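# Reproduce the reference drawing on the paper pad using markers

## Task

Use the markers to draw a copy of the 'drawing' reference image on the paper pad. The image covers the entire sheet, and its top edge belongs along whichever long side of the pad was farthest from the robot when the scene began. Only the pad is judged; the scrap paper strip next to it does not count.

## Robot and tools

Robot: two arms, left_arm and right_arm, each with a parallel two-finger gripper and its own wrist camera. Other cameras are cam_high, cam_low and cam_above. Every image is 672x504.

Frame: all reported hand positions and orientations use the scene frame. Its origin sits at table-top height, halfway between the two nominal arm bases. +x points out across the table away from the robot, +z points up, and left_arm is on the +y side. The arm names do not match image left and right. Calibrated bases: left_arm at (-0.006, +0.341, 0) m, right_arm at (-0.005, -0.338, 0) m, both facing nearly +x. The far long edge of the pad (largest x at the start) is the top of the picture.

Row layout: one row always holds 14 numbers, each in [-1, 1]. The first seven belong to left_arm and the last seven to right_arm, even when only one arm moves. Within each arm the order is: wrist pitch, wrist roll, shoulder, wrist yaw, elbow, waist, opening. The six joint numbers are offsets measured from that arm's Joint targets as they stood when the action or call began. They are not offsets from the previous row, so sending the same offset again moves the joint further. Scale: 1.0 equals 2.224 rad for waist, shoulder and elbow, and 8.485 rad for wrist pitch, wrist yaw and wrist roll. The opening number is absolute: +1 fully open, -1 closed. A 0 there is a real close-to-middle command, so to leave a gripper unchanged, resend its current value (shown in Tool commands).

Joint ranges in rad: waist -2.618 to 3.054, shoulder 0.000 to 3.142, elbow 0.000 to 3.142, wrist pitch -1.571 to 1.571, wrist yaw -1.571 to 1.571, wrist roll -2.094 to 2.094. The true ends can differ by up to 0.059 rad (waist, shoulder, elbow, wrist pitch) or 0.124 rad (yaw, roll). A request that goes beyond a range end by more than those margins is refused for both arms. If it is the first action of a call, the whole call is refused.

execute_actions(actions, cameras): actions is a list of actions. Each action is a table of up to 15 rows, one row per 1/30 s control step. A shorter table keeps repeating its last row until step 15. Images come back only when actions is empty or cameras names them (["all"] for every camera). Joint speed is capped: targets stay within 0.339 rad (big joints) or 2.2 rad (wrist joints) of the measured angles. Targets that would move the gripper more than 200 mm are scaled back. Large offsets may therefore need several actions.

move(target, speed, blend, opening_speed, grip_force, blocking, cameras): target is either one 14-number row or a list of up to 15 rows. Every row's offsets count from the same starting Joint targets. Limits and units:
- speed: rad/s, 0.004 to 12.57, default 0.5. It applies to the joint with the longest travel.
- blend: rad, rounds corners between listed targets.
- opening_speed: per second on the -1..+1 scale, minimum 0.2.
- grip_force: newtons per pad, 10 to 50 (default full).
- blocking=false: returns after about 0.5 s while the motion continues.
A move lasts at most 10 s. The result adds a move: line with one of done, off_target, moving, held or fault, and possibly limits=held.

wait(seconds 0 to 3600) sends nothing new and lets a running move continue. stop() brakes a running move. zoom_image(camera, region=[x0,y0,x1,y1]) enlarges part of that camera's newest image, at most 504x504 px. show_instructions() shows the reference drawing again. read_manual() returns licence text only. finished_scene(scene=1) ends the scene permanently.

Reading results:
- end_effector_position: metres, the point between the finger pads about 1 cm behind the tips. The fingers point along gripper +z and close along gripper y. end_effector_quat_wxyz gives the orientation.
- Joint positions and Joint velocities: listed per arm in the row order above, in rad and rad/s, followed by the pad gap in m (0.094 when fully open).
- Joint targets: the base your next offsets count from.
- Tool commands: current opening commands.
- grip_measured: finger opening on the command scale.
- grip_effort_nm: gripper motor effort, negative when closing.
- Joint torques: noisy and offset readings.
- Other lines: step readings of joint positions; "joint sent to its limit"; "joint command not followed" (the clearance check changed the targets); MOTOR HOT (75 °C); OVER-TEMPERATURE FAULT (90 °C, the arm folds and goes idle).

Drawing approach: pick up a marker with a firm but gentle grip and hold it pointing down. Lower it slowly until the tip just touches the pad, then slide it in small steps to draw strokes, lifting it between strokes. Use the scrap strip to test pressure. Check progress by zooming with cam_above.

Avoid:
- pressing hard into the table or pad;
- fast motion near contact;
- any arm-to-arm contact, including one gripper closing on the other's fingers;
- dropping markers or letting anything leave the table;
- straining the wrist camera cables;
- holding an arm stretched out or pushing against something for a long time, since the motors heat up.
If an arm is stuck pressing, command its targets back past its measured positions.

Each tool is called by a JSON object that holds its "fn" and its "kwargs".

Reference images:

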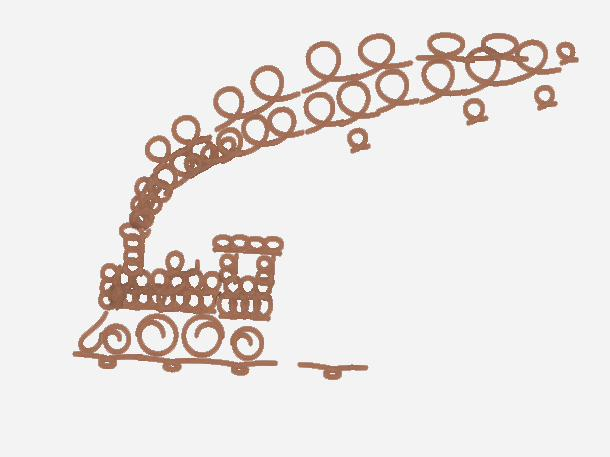

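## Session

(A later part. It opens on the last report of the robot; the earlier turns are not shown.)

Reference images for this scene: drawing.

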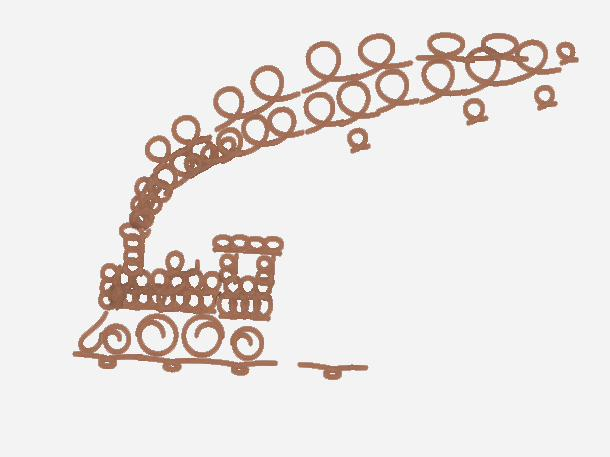

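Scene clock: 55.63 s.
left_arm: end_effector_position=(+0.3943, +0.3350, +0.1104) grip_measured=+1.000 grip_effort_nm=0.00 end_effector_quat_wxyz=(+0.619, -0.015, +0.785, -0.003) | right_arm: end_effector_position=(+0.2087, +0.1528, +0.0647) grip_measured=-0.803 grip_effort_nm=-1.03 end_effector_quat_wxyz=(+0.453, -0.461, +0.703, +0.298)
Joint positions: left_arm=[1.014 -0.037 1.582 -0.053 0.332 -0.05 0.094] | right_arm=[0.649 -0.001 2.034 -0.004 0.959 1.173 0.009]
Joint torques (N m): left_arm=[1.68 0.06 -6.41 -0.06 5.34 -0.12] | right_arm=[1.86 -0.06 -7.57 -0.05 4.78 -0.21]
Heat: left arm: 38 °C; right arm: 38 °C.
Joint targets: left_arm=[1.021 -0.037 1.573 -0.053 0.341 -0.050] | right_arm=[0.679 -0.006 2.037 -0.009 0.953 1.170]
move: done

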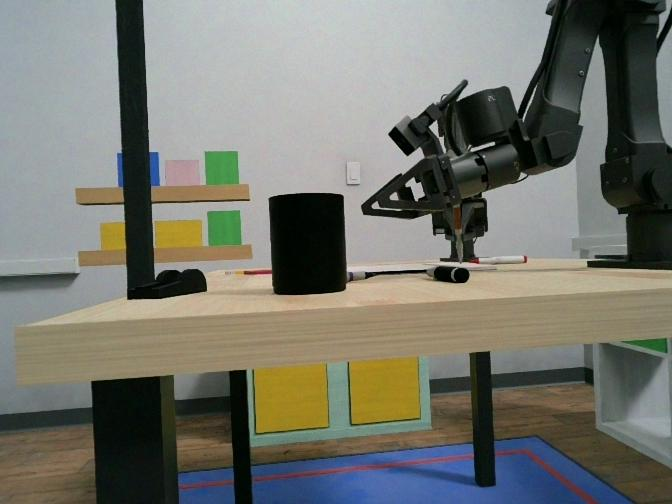

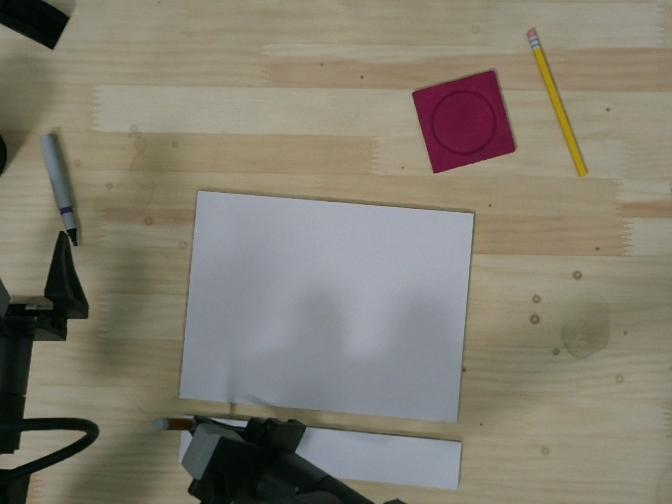

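{"fn": "execute_actions", "kwargs": {"actions": [[[0,0,0,0,0,0,1,-0.003536,0,0,0,0,0,-1]],[[0,0,0,0,0,0,1,-0.00118,0,0,0,0,0,-1]],[[0,0,0,0,0,0,1,-0.00118,0,0,0,0,0,-1]],[[0,0,0,0,0,0,1,-0.00118,0,0,0,0,0,-1]],[[0,0,0,0,0,0,1,-0.00118,0,0,0,0,0,-1]],[[0,0,0,0,0,0,1,-0.00118,0,0,0,0,0,-1]],[[0,0,0,0,0,0,1,-0.00118,0,0,0,0,0,-1]]], "cameras": ["cam_low"]}}

{"fn": "zoom_image", "kwargs": {"camera": "cam_low", "region": [400, 190, 540, 295]}}

Scene clock: 64.17 s.
left_arm: end_effector_position=(+0.3943, +0.3350, +0.1104) grip_measured=+1.000 grip_effort_nm=0.00 end_effector_quat_wxyz=(+0.619, -0.015, +0.785, -0.003) | right_arm: end_effector_position=(+0.2076, +0.1501, +0.0585) grip_measured=-0.803 grip_effort_nm=-1.03 end_effector_quat_wxyz=(+0.444, -0.465, +0.709, +0.291)
Joint positions: left_arm=[1.014 -0.037 1.582 -0.053 0.332 -0.05 0.094] | right_arm=[0.622 -0.001 2.034 -0.004 0.959 1.173 0.009]
Joint torques (N m): left_arm=[1.66 0.02 -6.45 -0.01 5.2 -0.08] | right_arm=[1.3 -0.06 -7.56 -0.04 4.77 -0.25]
Heat: left arm: 38 °C; right arm: 39 °C.
Joint targets: left_arm=[1.021 -0.037 1.573 -0.053 0.341 -0.050] | right_arm=[0.589 -0.006 2.037 -0.009 0.953 1.170]
Step readings (joint positions of left_arm | right_arm):
0: [1.014 -0.037 1.582 -0.053 0.332 -0.050] | [0.650 -0.001 2.034 -0.004 0.959 1.173]
1: [1.014 -0.037 1.582 -0.053 0.332 -0.050] | [0.650 -0.001 2.034 -0.004 0.959 1.173]
2: [1.014 -0.037 1.582 -0.053 0.332 -0.050] | [0.650 -0.001 2.034 -0.004 0.959 1.173]
4: [1.014 -0.037 1.582 -0.053 0.332 -0.050] | [0.650 -0.001 2.034 -0.004 0.959 1.173]
8: [1.014 -0.037 1.582 -0.053 0.332 -0.050] | [0.650 -0.001 2.034 -0.004 0.959 1.173]
15: [1.014 -0.037 1.582 -0.053 0.332 -0.050] | [0.649 -0.001 2.034 -0.004 0.959 1.173]
16: [1.014 -0.037 1.582 -0.053 0.332 -0.050] | [0.649 -0.001 2.034 -0.004 0.959 1.173]
17: [1.014 -0.037 1.582 -0.053 0.332 -0.050] | [0.648 -0.001 2.034 -0.004 0.959 1.173]
19: [1.014 -0.037 1.582 -0.053 0.332 -0.050] | [0.646 -0.001 2.034 -0.004 0.959 1.173]
23: [1.014 -0.037 1.582 -0.053 0.332 -0.050] | [0.642 -0.001 2.034 -0.004 0.959 1.173]
30: [1.014 -0.037 1.582 -0.053 0.332 -0.050] | [0.640 -0.001 2.034 -0.004 0.959 1.173]
31: [1.014 -0.037 1.582 -0.053 0.332 -0.050] | [0.639 -0.001 2.034 -0.004 0.959 1.173]
32: [1.014 -0.037 1.582 -0.053 0.332 -0.050] | [0.639 -0.001 2.034 -0.004 0.959 1.173]
34: [1.014 -0.037 1.582 -0.053 0.332 -0.050] | [0.636 -0.001 2.034 -0.004 0.959 1.173]
38: [1.014 -0.037 1.582 -0.053 0.332 -0.050] | [0.632 -0.001 2.034 -0.004 0.959 1.173]
45: [1.014 -0.037 1.582 -0.053 0.332 -0.050] | [0.630 -0.001 2.034 -0.004 0.959 1.173]
46: [1.014 -0.037 1.582 -0.053 0.332 -0.050] | [0.630 -0.001 2.034 -0.004 0.959 1.173]
47: [1.014 -0.037 1.582 -0.053 0.332 -0.050] | [0.628 -0.001 2.034 -0.004 0.959 1.173]
49: [1.014 -0.037 1.582 -0.053 0.332 -0.050] | [0.628 -0.001 2.034 -0.004 0.959 1.173]
53: [1.014 -0.037 1.582 -0.053 0.332 -0.050] | [0.627 -0.001 2.034 -0.004 0.959 1.173]
60: [1.014 -0.037 1.582 -0.053 0.332 -0.050] | [0.627 -0.001 2.034 -0.004 0.959 1.173]
61: [1.014 -0.037 1.582 -0.053 0.332 -0.050] | [0.627 -0.001 2.034 -0.004 0.959 1.173]
62: [1.014 -0.037 1.582 -0.053 0.332 -0.050] | [0.626 -0.001 2.034 -0.004 0.959 1.173]
64: [1.014 -0.037 1.582 -0.053 0.332 -0.050] | [0.626 -0.001 2.034 -0.004 0.959 1.173]
68: [1.014 -0.037 1.582 -0.053 0.332 -0.050] | [0.625 -0.001 2.034 -0.004 0.959 1.173]
75: [1.014 -0.037 1.582 -0.053 0.332 -0.050] | [0.625 -0.001 2.034 -0.004 0.959 1.173]
76: [1.014 -0.037 1.582 -0.053 0.332 -0.050] | [0.625 -0.001 2.034 -0.004 0.959 1.173]
77: [1.014 -0.037 1.582 -0.053 0.332 -0.050] | [0.625 -0.001 2.034 -0.004 0.959 1.173]
79: [1.014 -0.037 1.582 -0.053 0.332 -0.050] | [0.624 -0.001 2.034 -0.004 0.959 1.173]
83: [1.014 -0.037 1.582 -0.053 0.332 -0.050] | [0.624 -0.001 2.034 -0.004 0.959 1.173]
90: [1.014 -0.037 1.582 -0.053 0.332 -0.050] | [0.624 -0.001 2.034 -0.004 0.959 1.173]
91: [1.014 -0.037 1.582 -0.053 0.332 -0.050] | [0.623 -0.001 2.034 -0.004 0.959 1.173]
92: [1.014 -0.037 1.582 -0.053 0.332 -0.050] | [0.623 -0.001 2.034 -0.004 0.959 1.173]
94: [1.014 -0.037 1.582 -0.053 0.332 -0.050] | [0.622 -0.001 2.034 -0.004 0.959 1.173]
98: [1.014 -0.037 1.582 -0.053 0.332 -0.050] | [0.622 -0.001 2.034 -0.004 0.959 1.173]
105: [1.014 -0.037 1.582 -0.053 0.332 -0.050] | [0.622 -0.001 2.034 -0.004 0.959 1.173]

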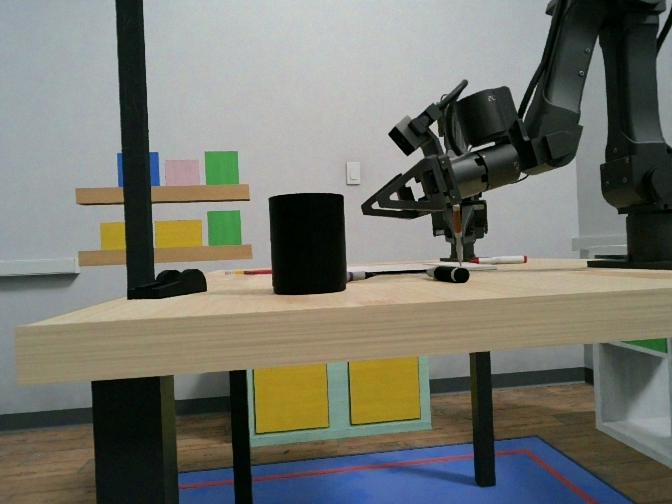

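Scaled by 3.600 from the camera's image (finer frame: 960x720).

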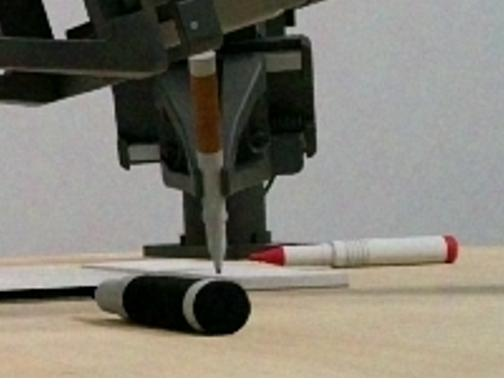

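{"fn": "execute_actions", "kwargs": {"actions": [[[0,0,0,0,0,0,1,0,0,0,0,0,-0.0045,-1]],[[0,0,0,0,0,0,1,0,0,0,0,0,-0.0045,-1]],[[0,0,0,0,0,0,1,0,0,0,0,0,-0.0045,-1]],[[0,0,0,0,0,0,1,0,0,0,0,0,-0.0045,-1]],[[0,0,0,0,0,0,1,0,0,0,0,0,-0.0045,-1]],[[0,0,0,0,0,0,1,0,0,0,0,0,-0.0045,-1]],[[0,0,0,0,0,0,1,0,0,0,0,0,-0.0045,-1]],[[0,0,0,0,0,0,1,0,0,0,0,0,-0.0045,-1]]], "cameras": []}}

Scene clock: 69.37 s.
left_arm: end_effector_position=(+0.3943, +0.3350, +0.1104) grip_measured=+1.000 grip_effort_nm=0.00 end_effector_quat_wxyz=(+0.619, -0.015, +0.785, -0.003) | right_arm: end_effector_position=(+0.2357, +0.1333, +0.0523) grip_measured=-0.803 grip_effort_nm=-1.03 end_effector_quat_wxyz=(+0.439, -0.448, +0.728, +0.277)
Joint positions: left_arm=[1.014 -0.037 1.582 -0.053 0.332 -0.05 0.094] | right_arm=[0.594 -0.001 2.034 -0.023 0.959 1.106 0.009]
Joint torques (N m): left_arm=[1.68 0.07 -6.35 -0.06 5.29 -0.05] | right_arm=[1.53 -0.05 -7.54 0.14 4.74 -1.29]
Heat: left arm: 39 °C; right arm: 39 °C.
Joint targets: left_arm=[1.021 -0.037 1.573 -0.053 0.341 -0.050] | right_arm=[0.589 -0.006 2.037 -0.009 0.953 1.091]
Step readings (joint positions of left_arm | right_arm):
0: [1.014 -0.037 1.582 -0.053 0.332 -0.050] | [0.622 -0.001 2.034 -0.004 0.959 1.173]
1: [1.014 -0.037 1.582 -0.053 0.332 -0.050] | [0.622 -0.001 2.034 -0.004 0.959 1.173]
2: [1.014 -0.037 1.582 -0.053 0.332 -0.050] | [0.622 -0.001 2.034 -0.004 0.959 1.173]
4: [1.014 -0.037 1.582 -0.053 0.332 -0.050] | [0.622 -0.001 2.034 -0.004 0.959 1.170]
8: [1.014 -0.037 1.582 -0.053 0.332 -0.050] | [0.622 -0.001 2.034 -0.004 0.959 1.168]
15: [1.014 -0.037 1.582 -0.053 0.332 -0.050] | [0.622 -0.001 2.034 -0.004 0.959 1.168]
16: [1.014 -0.037 1.582 -0.053 0.332 -0.050] | [0.622 -0.001 2.034 -0.004 0.959 1.168]
17: [1.014 -0.037 1.582 -0.053 0.332 -0.050] | [0.622 -0.001 2.034 -0.004 0.959 1.167]
19: [1.014 -0.037 1.582 -0.053 0.332 -0.050] | [0.622 -0.001 2.034 -0.005 0.959 1.164]
23: [1.014 -0.037 1.582 -0.053 0.332 -0.050] | [0.621 -0.001 2.034 -0.006 0.959 1.159]
30: [1.014 -0.037 1.582 -0.053 0.332 -0.050] | [0.621 -0.001 2.034 -0.006 0.959 1.158]
31: [1.014 -0.037 1.582 -0.053 0.332 -0.050] | [0.621 -0.001 2.034 -0.006 0.959 1.158]
32: [1.014 -0.037 1.582 -0.053 0.332 -0.050] | [0.621 -0.001 2.034 -0.006 0.959 1.157]
34: [1.014 -0.037 1.582 -0.053 0.332 -0.050] | [0.621 -0.001 2.034 -0.007 0.959 1.156]
38: [1.014 -0.037 1.582 -0.053 0.332 -0.050] | [0.613 -0.001 2.034 -0.007 0.959 1.149]
45: [1.014 -0.037 1.582 -0.053 0.332 -0.050] | [0.594 -0.001 2.034 -0.007 0.959 1.146]
46: [1.014 -0.037 1.582 -0.053 0.332 -0.050] | [0.594 -0.001 2.034 -0.007 0.959 1.145]
47: [1.014 -0.037 1.582 -0.053 0.332 -0.050] | [0.594 -0.001 2.034 -0.007 0.959 1.144]
49: [1.014 -0.037 1.582 -0.053 0.332 -0.050] | [0.594 -0.001 2.034 -0.007 0.959 1.140]
53: [1.014 -0.037 1.582 -0.053 0.332 -0.050] | [0.594 -0.001 2.034 -0.007 0.959 1.137]
60: [1.014 -0.037 1.582 -0.053 0.332 -0.050] | [0.594 -0.001 2.034 -0.007 0.959 1.137]
61: [1.014 -0.037 1.582 -0.053 0.332 -0.050] | [0.594 -0.001 2.034 -0.007 0.959 1.136]
62: [1.014 -0.037 1.582 -0.053 0.332 -0.050] | [0.594 -0.001 2.034 -0.007 0.959 1.135]
64: [1.014 -0.037 1.582 -0.053 0.332 -0.050] | [0.594 -0.001 2.034 -0.007 0.959 1.133]
68: [1.014 -0.037 1.582 -0.053 0.332 -0.050] | [0.594 -0.001 2.034 -0.007 0.959 1.128]
75: [1.014 -0.037 1.582 -0.053 0.332 -0.050] | [0.594 -0.001 2.034 -0.007 0.959 1.127]
76: [1.014 -0.037 1.582 -0.053 0.332 -0.050] | [0.594 -0.001 2.034 -0.007 0.959 1.127]
77: [1.014 -0.037 1.582 -0.053 0.332 -0.050] | [0.594 -0.001 2.034 -0.007 0.959 1.124]
79: [1.014 -0.037 1.582 -0.053 0.332 -0.050] | [0.594 -0.001 2.034 -0.007 0.959 1.123]
83: [1.014 -0.037 1.582 -0.053 0.332 -0.050] | [0.594 -0.001 2.034 -0.007 0.959 1.118]
90: [1.014 -0.037 1.582 -0.053 0.332 -0.050] | [0.594 -0.001 2.034 -0.007 0.959 1.117]
91: [1.014 -0.037 1.582 -0.053 0.332 -0.050] | [0.594 -0.001 2.034 -0.007 0.959 1.116]
92: [1.014 -0.037 1.582 -0.053 0.332 -0.050] | [0.594 -0.001 2.034 -0.007 0.959 1.115]
94: [1.014 -0.037 1.582 -0.053 0.332 -0.050] | [0.594 -0.001 2.034 -0.009 0.959 1.114]
98: [1.014 -0.037 1.582 -0.053 0.332 -0.050] | [0.594 -0.001 2.034 -0.013 0.959 1.113]
105: [1.014 -0.037 1.582 -0.053 0.332 -0.050] | [0.594 -0.001 2.034 -0.014 0.959 1.112]
106: [1.014 -0.037 1.582 -0.053 0.332 -0.050] | [0.594 -0.001 2.034 -0.014 0.959 1.112]
107: [1.014 -0.037 1.582 -0.053 0.332 -0.050] | [0.594 -0.001 2.034 -0.015 0.959 1.112]
109: [1.014 -0.037 1.582 -0.053 0.332 -0.050] | [0.594 -0.001 2.034 -0.019 0.959 1.109]
113: [1.014 -0.037 1.582 -0.053 0.332 -0.050] | [0.594 -0.001 2.034 -0.022 0.959 1.106]
120: [1.014 -0.037 1.582 -0.053 0.332 -0.050] | [0.594 -0.001 2.034 -0.023 0.959 1.106]

{"fn": "move", "kwargs": {"target": [0,0,0,0,0,0,1, 0.0142,0,0,0,0,0,-1], "speed": 0.3, "cameras": ["cam_above"]}}

Scene clock: 70.90 s.
left_arm: end_effector_position=(+0.3943, +0.3350, +0.1104) grip_measured=+1.000 grip_effort_nm=0.00 end_effector_quat_wxyz=(+0.619, -0.015, +0.785, -0.003) | right_arm: end_effector_position=(+0.2453, +0.1386, +0.0717) grip_measured=-0.803 grip_effort_nm=-1.03 end_effector_quat_wxyz=(+0.473, -0.432, +0.711, +0.291)
Joint positions: left_arm=[1.014 -0.037 1.582 -0.053 0.332 -0.05 0.094] | right_arm=[0.68 -0.001 2.034 -0.015 0.959 1.097 0.009]
Joint torques (N m): left_arm=[1.67 0.05 -6.38 -0.04 5.37 -0.21] | right_arm=[1.87 -0.06 -7.58 0.07 4.78 -0.54]
Heat: left arm: 39 °C; right arm: 39 °C.
Joint targets: left_arm=[1.021 -0.037 1.573 -0.053 0.341 -0.050] | right_arm=[0.710 -0.006 2.037 -0.009 0.953 1.091]
move: done

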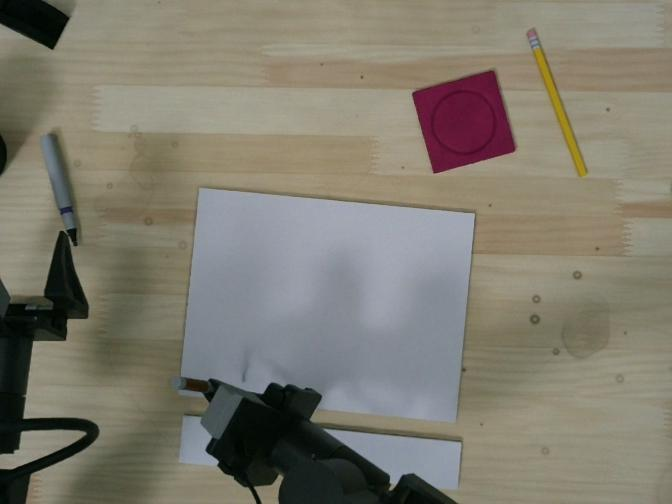

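{"fn": "move", "kwargs": {"target": [0,0,0,0,0,0,1, 0,0,-0.1695,0,0,-0.2882,-1], "speed": 0.6, "cameras": ["cam_above"]}}

{"fn": "zoom_image", "kwargs": {"camera": "cam_above", "region": [165, 365, 285, 485]}}

Scene clock: 72.90 s.
left_arm: end_effector_position=(+0.3943, +0.3350, +0.1104) grip_measured=+1.000 grip_effort_nm=0.00 end_effector_quat_wxyz=(+0.619, -0.015, +0.785, -0.003) | right_arm: end_effector_position=(+0.4709, -0.1202, +0.2538) grip_measured=-0.804 grip_effort_nm=-1.03 end_effector_quat_wxyz=(+0.679, -0.154, +0.703, +0.148)
Joint positions: left_arm=[1.014 -0.037 1.582 -0.053 0.332 -0.05 0.094] | right_arm=[0.693 -0.002 1.685 -0.004 0.957 0.443 0.009]
Joint torques (N m): left_arm=[1.67 0.04 -6.39 -0.01 5.18 -0.1] | right_arm=[1.79 -0.05 -8.14 -0.05 6.2 0.54]
Heat: left arm: 39 °C; right arm: 39 °C.
Joint targets: left_arm=[1.021 -0.037 1.573 -0.053 0.341 -0.050] | right_arm=[0.710 -0.006 1.660 -0.009 0.954 0.450]
move: done

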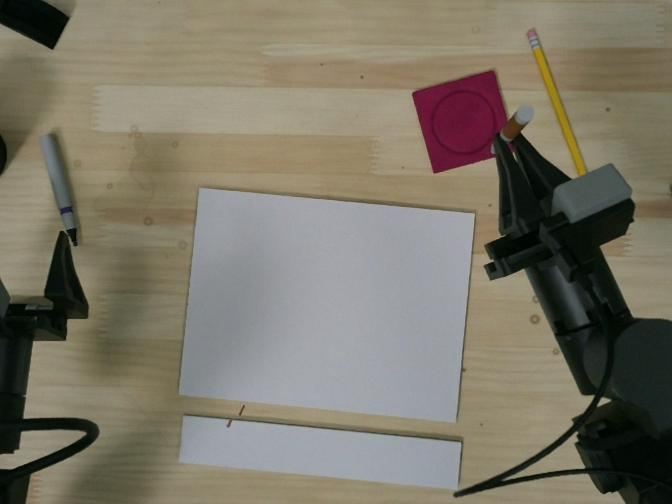

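Scaled by 4.200 from the camera's image (finer frame: 960x720).

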